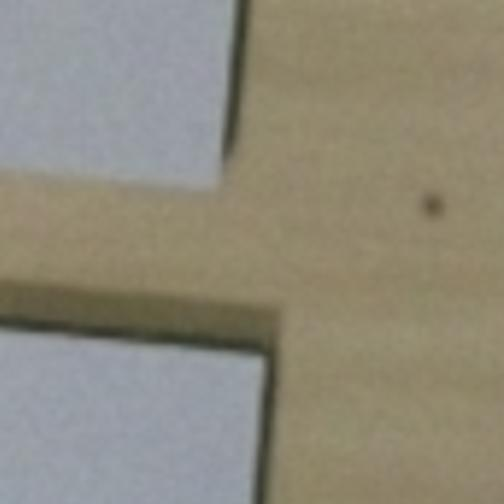

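{"fn": "move", "kwargs": {"target": [[0,0,0,0,0,0,1,-0.00601,0,0.12,0,-0.0272,0.315,-1],[0,0,0,0,0,0,1,-0.00601,0,0.14249,0,-0.0272,0.33287,-1],[0,0,0,0,0,0,1,-0.0178,0,0.14249,0,-0.0272,0.33287,-1]], "speed": [0.6,0.06,0.15]}}

{"fn": "execute_actions", "kwargs": {"actions": [[[0,0,0,0,0,0,1,0,0,-0.02071,0,-0.00336,0.00358,-1]],[[0,0,0,0,0,0,1,0,0,-0.00479,0,-0.00589,0.00206,-1]],[[0,0,0,0,0,0,1,0,0,-0.00553,0,-0.0068,-0.00585,-1]],[[0,0,0,0,0,0,1,0,0,-0.00479,0,-0.00589,-0.00206,-1]],[[0,0,0,0,0,0,1,0,0,-0.00277,0,-0.00339,-0.00358,-1]],[[0,0,0,0,0,0,1,0,0,0.01799,0,0.01888,-0.00414,-1]],[[0,0,0,0,0,0,1,0,0,0.00277,0,0.00339,-0.00358,-1]],[[0,0,0,0,0,0,1,0,0,0.00479,0,0.00589,-0.00206,-1]],[[0,0,0,0,0,0,1,0,0,0.00553,0,0.0068,0.00585,-1]],[[0,0,0,0,0,0,1,0,0,0.00479,0,0.00589,0.00206,-1]],[[0,0,0,0,0,0,1,0,0,0.00277,0,0.00339,0.00358,-1]],[[0,0,0,0,0,0,1,0,0,-0.01799,0,-0.01888,0.00414,-1]]], "cameras": []}}

Scene clock: 109.60 s.
left_arm: end_effector_position=(+0.3943, +0.3350, +0.1104) grip_measured=+1.000 grip_effort_nm=0.00 end_effector_quat_wxyz=(+0.619, -0.015, +0.785, -0.003) | right_arm: end_effector_position=(+0.1841, +0.1135, +0.0569) grip_measured=-0.804 grip_effort_nm=-1.03 end_effector_quat_wxyz=(+0.418, -0.479, +0.719, +0.281)
Joint positions: left_arm=[1.014 -0.037 1.582 -0.053 0.332 -0.05 0.094] | right_arm=[0.569 -0.002 1.895 -0.01 0.811 1.185 0.009]
Joint torques (N m): left_arm=[1.64 0.02 -6.45 -0.04 5.41 -0.18] | right_arm=[1.38 -0.04 -6.54 0.02 4.82 0.5]
Heat: left arm: 40 °C; right arm: 39 °C.
Joint targets: left_arm=[1.021 -0.037 1.573 -0.053 0.341 -0.050] | right_arm=[0.550 -0.006 1.900 -0.009 0.807 1.191]
move: done

Scene clock: 115.80 s.
left_arm: end_effector_position=(+0.3943, +0.3350, +0.1104) grip_measured=+1.000 grip_effort_nm=0.00 end_effector_quat_wxyz=(+0.619, -0.015, +0.785, -0.003) | right_arm: end_effector_position=(+0.1843, +0.1139, +0.0572) grip_measured=-0.804 grip_effort_nm=-1.03 end_effector_quat_wxyz=(+0.416, -0.480, +0.720, +0.280)
Joint positions: left_arm=[1.014 -0.037 1.582 -0.053 0.332 -0.05 0.094] | right_arm=[0.554 -0.002 1.893 -0.01 0.818 1.185 0.009]
Joint torques (N m): left_arm=[1.65 0.02 -6.43 -0.04 5.39 -0.08] | right_arm=[1.52 -0.05 -9.36 0.02 4.22 0.5]
Heat: left arm: 40 °C; right arm: 39 °C.
Joint targets: left_arm=[1.021 -0.037 1.573 -0.053 0.341 -0.050] | right_arm=[0.550 -0.006 1.860 -0.009 0.807 1.191]
Step readings (joint positions of left_arm | right_arm):
0: [1.014 -0.037 1.582 -0.053 0.332 -0.050] | [0.569 -0.002 1.895 -0.010 0.811 1.185]
1: [1.014 -0.037 1.582 -0.053 0.332 -0.050] | [0.569 -0.002 1.895 -0.010 0.811 1.185]
2: [1.014 -0.037 1.582 -0.053 0.332 -0.050] | [0.569 -0.002 1.895 -0.010 0.811 1.187]
4: [1.014 -0.037 1.582 -0.053 0.332 -0.050] | [0.567 -0.002 1.893 -0.010 0.811 1.188]
8: [1.014 -0.037 1.582 -0.053 0.332 -0.050] | [0.558 -0.002 1.888 -0.010 0.811 1.192]
15: [1.014 -0.037 1.582 -0.053 0.332 -0.050] | [0.555 -0.002 1.888 -0.010 0.811 1.193]
16: [1.014 -0.037 1.582 -0.053 0.332 -0.050] | [0.555 -0.002 1.887 -0.010 0.810 1.193]
17: [1.014 -0.037 1.582 -0.053 0.332 -0.050] | [0.555 -0.002 1.886 -0.010 0.808 1.194]
19: [1.014 -0.037 1.582 -0.053 0.332 -0.050] | [0.555 -0.002 1.879 -0.010 0.800 1.194]
23: [1.014 -0.037 1.582 -0.053 0.332 -0.050] | [0.555 -0.002 1.875 -0.010 0.795 1.196]
30: [1.014 -0.037 1.582 -0.053 0.332 -0.050] | [0.555 -0.002 1.875 -0.010 0.795 1.197]
31: [1.014 -0.037 1.582 -0.053 0.332 -0.050] | [0.555 -0.002 1.875 -0.010 0.795 1.197]
32: [1.014 -0.037 1.582 -0.053 0.332 -0.050] | [0.555 -0.002 1.874 -0.010 0.794 1.197]
34: [1.014 -0.037 1.582 -0.053 0.332 -0.050] | [0.555 -0.002 1.868 -0.010 0.786 1.197]
38: [1.014 -0.037 1.582 -0.053 0.332 -0.050] | [0.555 -0.002 1.862 -0.010 0.780 1.197]
45: [1.014 -0.037 1.582 -0.053 0.332 -0.050] | [0.555 -0.002 1.862 -0.010 0.780 1.197]
46: [1.014 -0.037 1.582 -0.053 0.332 -0.050] | [0.555 -0.002 1.862 -0.010 0.780 1.197]
47: [1.014 -0.037 1.582 -0.053 0.332 -0.050] | [0.555 -0.002 1.862 -0.010 0.779 1.196]
49: [1.014 -0.037 1.582 -0.053 0.332 -0.050] | [0.555 -0.002 1.856 -0.010 0.772 1.194]
53: [1.014 -0.037 1.582 -0.053 0.332 -0.050] | [0.555 -0.002 1.852 -0.010 0.767 1.192]
60: [1.014 -0.037 1.582 -0.053 0.332 -0.050] | [0.555 -0.002 1.852 -0.010 0.767 1.192]
61: [1.014 -0.037 1.582 -0.053 0.332 -0.050] | [0.555 -0.002 1.852 -0.010 0.767 1.192]
62: [1.014 -0.037 1.582 -0.053 0.332 -0.050] | [0.555 -0.002 1.851 -0.010 0.766 1.190]
64: [1.014 -0.037 1.582 -0.053 0.332 -0.050] | [0.555 -0.002 1.848 -0.010 0.763 1.187]
68: [1.014 -0.037 1.582 -0.053 0.332 -0.050] | [0.555 -0.002 1.845 -0.010 0.759 1.185]
75: [1.014 -0.037 1.582 -0.053 0.332 -0.050] | [0.555 -0.002 1.845 -0.010 0.759 1.185]
76: [1.014 -0.037 1.582 -0.053 0.332 -0.050] | [0.555 -0.002 1.845 -0.010 0.759 1.185]
77: [1.014 -0.037 1.582 -0.053 0.332 -0.050] | [0.555 -0.002 1.845 -0.010 0.759 1.184]
79: [1.014 -0.037 1.582 -0.053 0.332 -0.050] | [0.555 -0.002 1.845 -0.010 0.759 1.181]
83: [1.014 -0.037 1.582 -0.053 0.332 -0.050] | [0.555 -0.002 1.845 -0.010 0.759 1.175]
90: [1.014 -0.037 1.582 -0.053 0.332 -0.050] | [0.555 -0.002 1.845 -0.010 0.759 1.175]
91: [1.014 -0.037 1.582 -0.053 0.332 -0.050] | [0.555 -0.002 1.846 -0.010 0.759 1.175]
92: [1.014 -0.037 1.582 -0.053 0.332 -0.050] | [0.554 -0.002 1.847 -0.010 0.761 1.173]
94: [1.014 -0.037 1.582 -0.053 0.332 -0.050] | [0.554 -0.002 1.851 -0.010 0.766 1.170]
98: [1.014 -0.037 1.582 -0.053 0.332 -0.050] | [0.554 -0.002 1.854 -0.010 0.769 1.168]
105: [1.014 -0.037 1.582 -0.053 0.332 -0.050] | [0.554 -0.002 1.854 -0.010 0.769 1.167]
106: [1.014 -0.037 1.582 -0.053 0.332 -0.050] | [0.554 -0.002 1.854 -0.010 0.770 1.167]
107: [1.014 -0.037 1.582 -0.053 0.332 -0.050] | [0.554 -0.002 1.855 -0.010 0.771 1.167]
109: [1.014 -0.037 1.582 -0.053 0.332 -0.050] | [0.554 -0.002 1.860 -0.010 0.777 1.165]
113: [1.014 -0.037 1.582 -0.053 0.332 -0.050] | [0.554 -0.002 1.864 -0.010 0.783 1.163]
120: [1.014 -0.037 1.582 -0.053 0.332 -0.050] | [0.554 -0.002 1.864 -0.010 0.783 1.162]
121: [1.014 -0.037 1.582 -0.053 0.332 -0.050] | [0.554 -0.002 1.865 -0.010 0.783 1.162]
122: [1.014 -0.037 1.582 -0.053 0.332 -0.050] | [0.554 -0.002 1.866 -0.010 0.784 1.162]
124: [1.014 -0.037 1.582 -0.053 0.332 -0.050] | [0.554 -0.002 1.871 -0.010 0.791 1.162]
128: [1.014 -0.037 1.582 -0.053 0.332 -0.050] | [0.554 -0.002 1.876 -0.010 0.798 1.162]
135: [1.014 -0.037 1.582 -0.053 0.332 -0.050] | [0.554 -0.002 1.876 -0.010 0.798 1.162]
136: [1.014 -0.037 1.582 -0.053 0.332 -0.050] | [0.554 -0.002 1.876 -0.010 0.798 1.162]
137: [1.014 -0.037 1.582 -0.053 0.332 -0.050] | [0.554 -0.002 1.878 -0.010 0.799 1.163]
139: [1.014 -0.037 1.582 -0.053 0.332 -0.050] | [0.554 -0.002 1.883 -0.010 0.805 1.166]
143: [1.014 -0.037 1.582 -0.053 0.332 -0.050] | [0.554 -0.002 1.887 -0.010 0.811 1.167]
150: [1.014 -0.037 1.582 -0.053 0.332 -0.050] | [0.554 -0.002 1.887 -0.010 0.811 1.168]
151: [1.014 -0.037 1.582 -0.053 0.332 -0.050] | [0.554 -0.002 1.887 -0.010 0.811 1.168]
152: [1.014 -0.037 1.582 -0.053 0.332 -0.050] | [0.554 -0.002 1.888 -0.010 0.811 1.170]
154: [1.014 -0.037 1.582 -0.053 0.332 -0.050] | [0.554 -0.002 1.890 -0.010 0.815 1.172]
158: [1.014 -0.037 1.582 -0.053 0.332 -0.050] | [0.554 -0.002 1.893 -0.010 0.818 1.175]
165: [1.014 -0.037 1.582 -0.053 0.332 -0.050] | [0.554 -0.002 1.893 -0.010 0.818 1.175]
166: [1.014 -0.037 1.582 -0.053 0.332 -0.050] | [0.554 -0.002 1.893 -0.010 0.818 1.175]
167: [1.014 -0.037 1.582 -0.053 0.332 -0.050] | [0.554 -0.002 1.893 -0.010 0.818 1.176]
169: [1.014 -0.037 1.582 -0.053 0.332 -0.050] | [0.554 -0.002 1.893 -0.010 0.818 1.179]
173: [1.014 -0.037 1.582 -0.053 0.332 -0.050] | [0.554 -0.002 1.893 -0.010 0.818 1.184]
180: [1.014 -0.037 1.582 -0.053 0.332 -0.050] | [0.554 -0.002 1.893 -0.010 0.818 1.185]

{"fn": "move", "kwargs": {"target": [[0,0,0,0,0,0,1,0.018,0,0,0,0,0,-1],[0,0,0,0,0,0,1,0.018,0,-0.1,0,0,-0.34,-1]], "speed": 0.6, "cameras": ["cam_above"]}}

{"fn": "zoom_image", "kwargs": {"camera": "cam_above", "region": [235, 410, 319, 494]}}

Scene clock: 119.10 s.
left_arm: end_effector_position=(+0.3943, +0.3350, +0.1104) grip_measured=+1.000 grip_effort_nm=0.00 end_effector_quat_wxyz=(+0.619, -0.015, +0.785, -0.003) | right_arm: end_effector_position=(+0.4503, -0.1361, +0.1927) grip_measured=-0.804 grip_effort_nm=-1.03 end_effector_quat_wxyz=(+0.629, -0.160, +0.749, +0.133)
Joint positions: left_arm=[1.014 -0.037 1.582 -0.053 0.332 -0.05 0.094] | right_arm=[0.679 -0.002 1.666 -0.005 0.813 0.431 0.009]
Joint torques (N m): left_arm=[1.65 0.03 -6.57 -0.03 5.33 -0.1] | right_arm=[1.9 -0.05 -8.03 -0.03 5.7 0.4]
Heat: left arm: 40 °C; right arm: 40 °C.
Joint targets: left_arm=[1.021 -0.037 1.573 -0.053 0.341 -0.050] | right_arm=[0.703 -0.006 1.637 -0.009 0.807 0.435]
move: done

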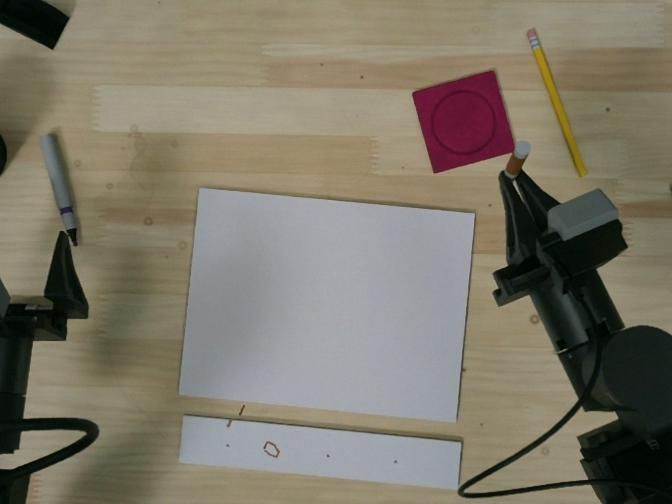

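Scaled by 6.000 from the camera's image (finer frame: 960x720).

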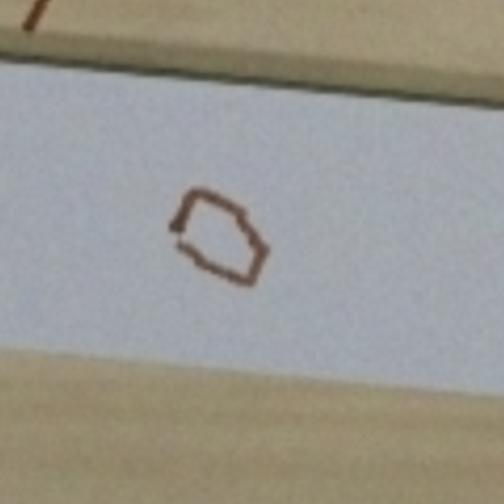

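{"fn": "zoom_image", "kwargs": {"camera": "cam_above", "region": [252, 430, 292, 470]}}

Scaled by 12.600 from the camera's image (finer frame: 960x720).

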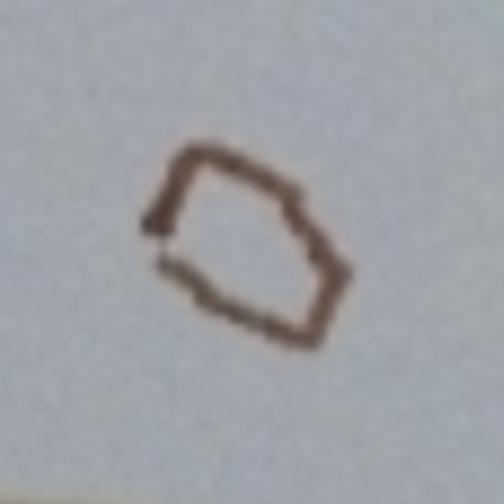

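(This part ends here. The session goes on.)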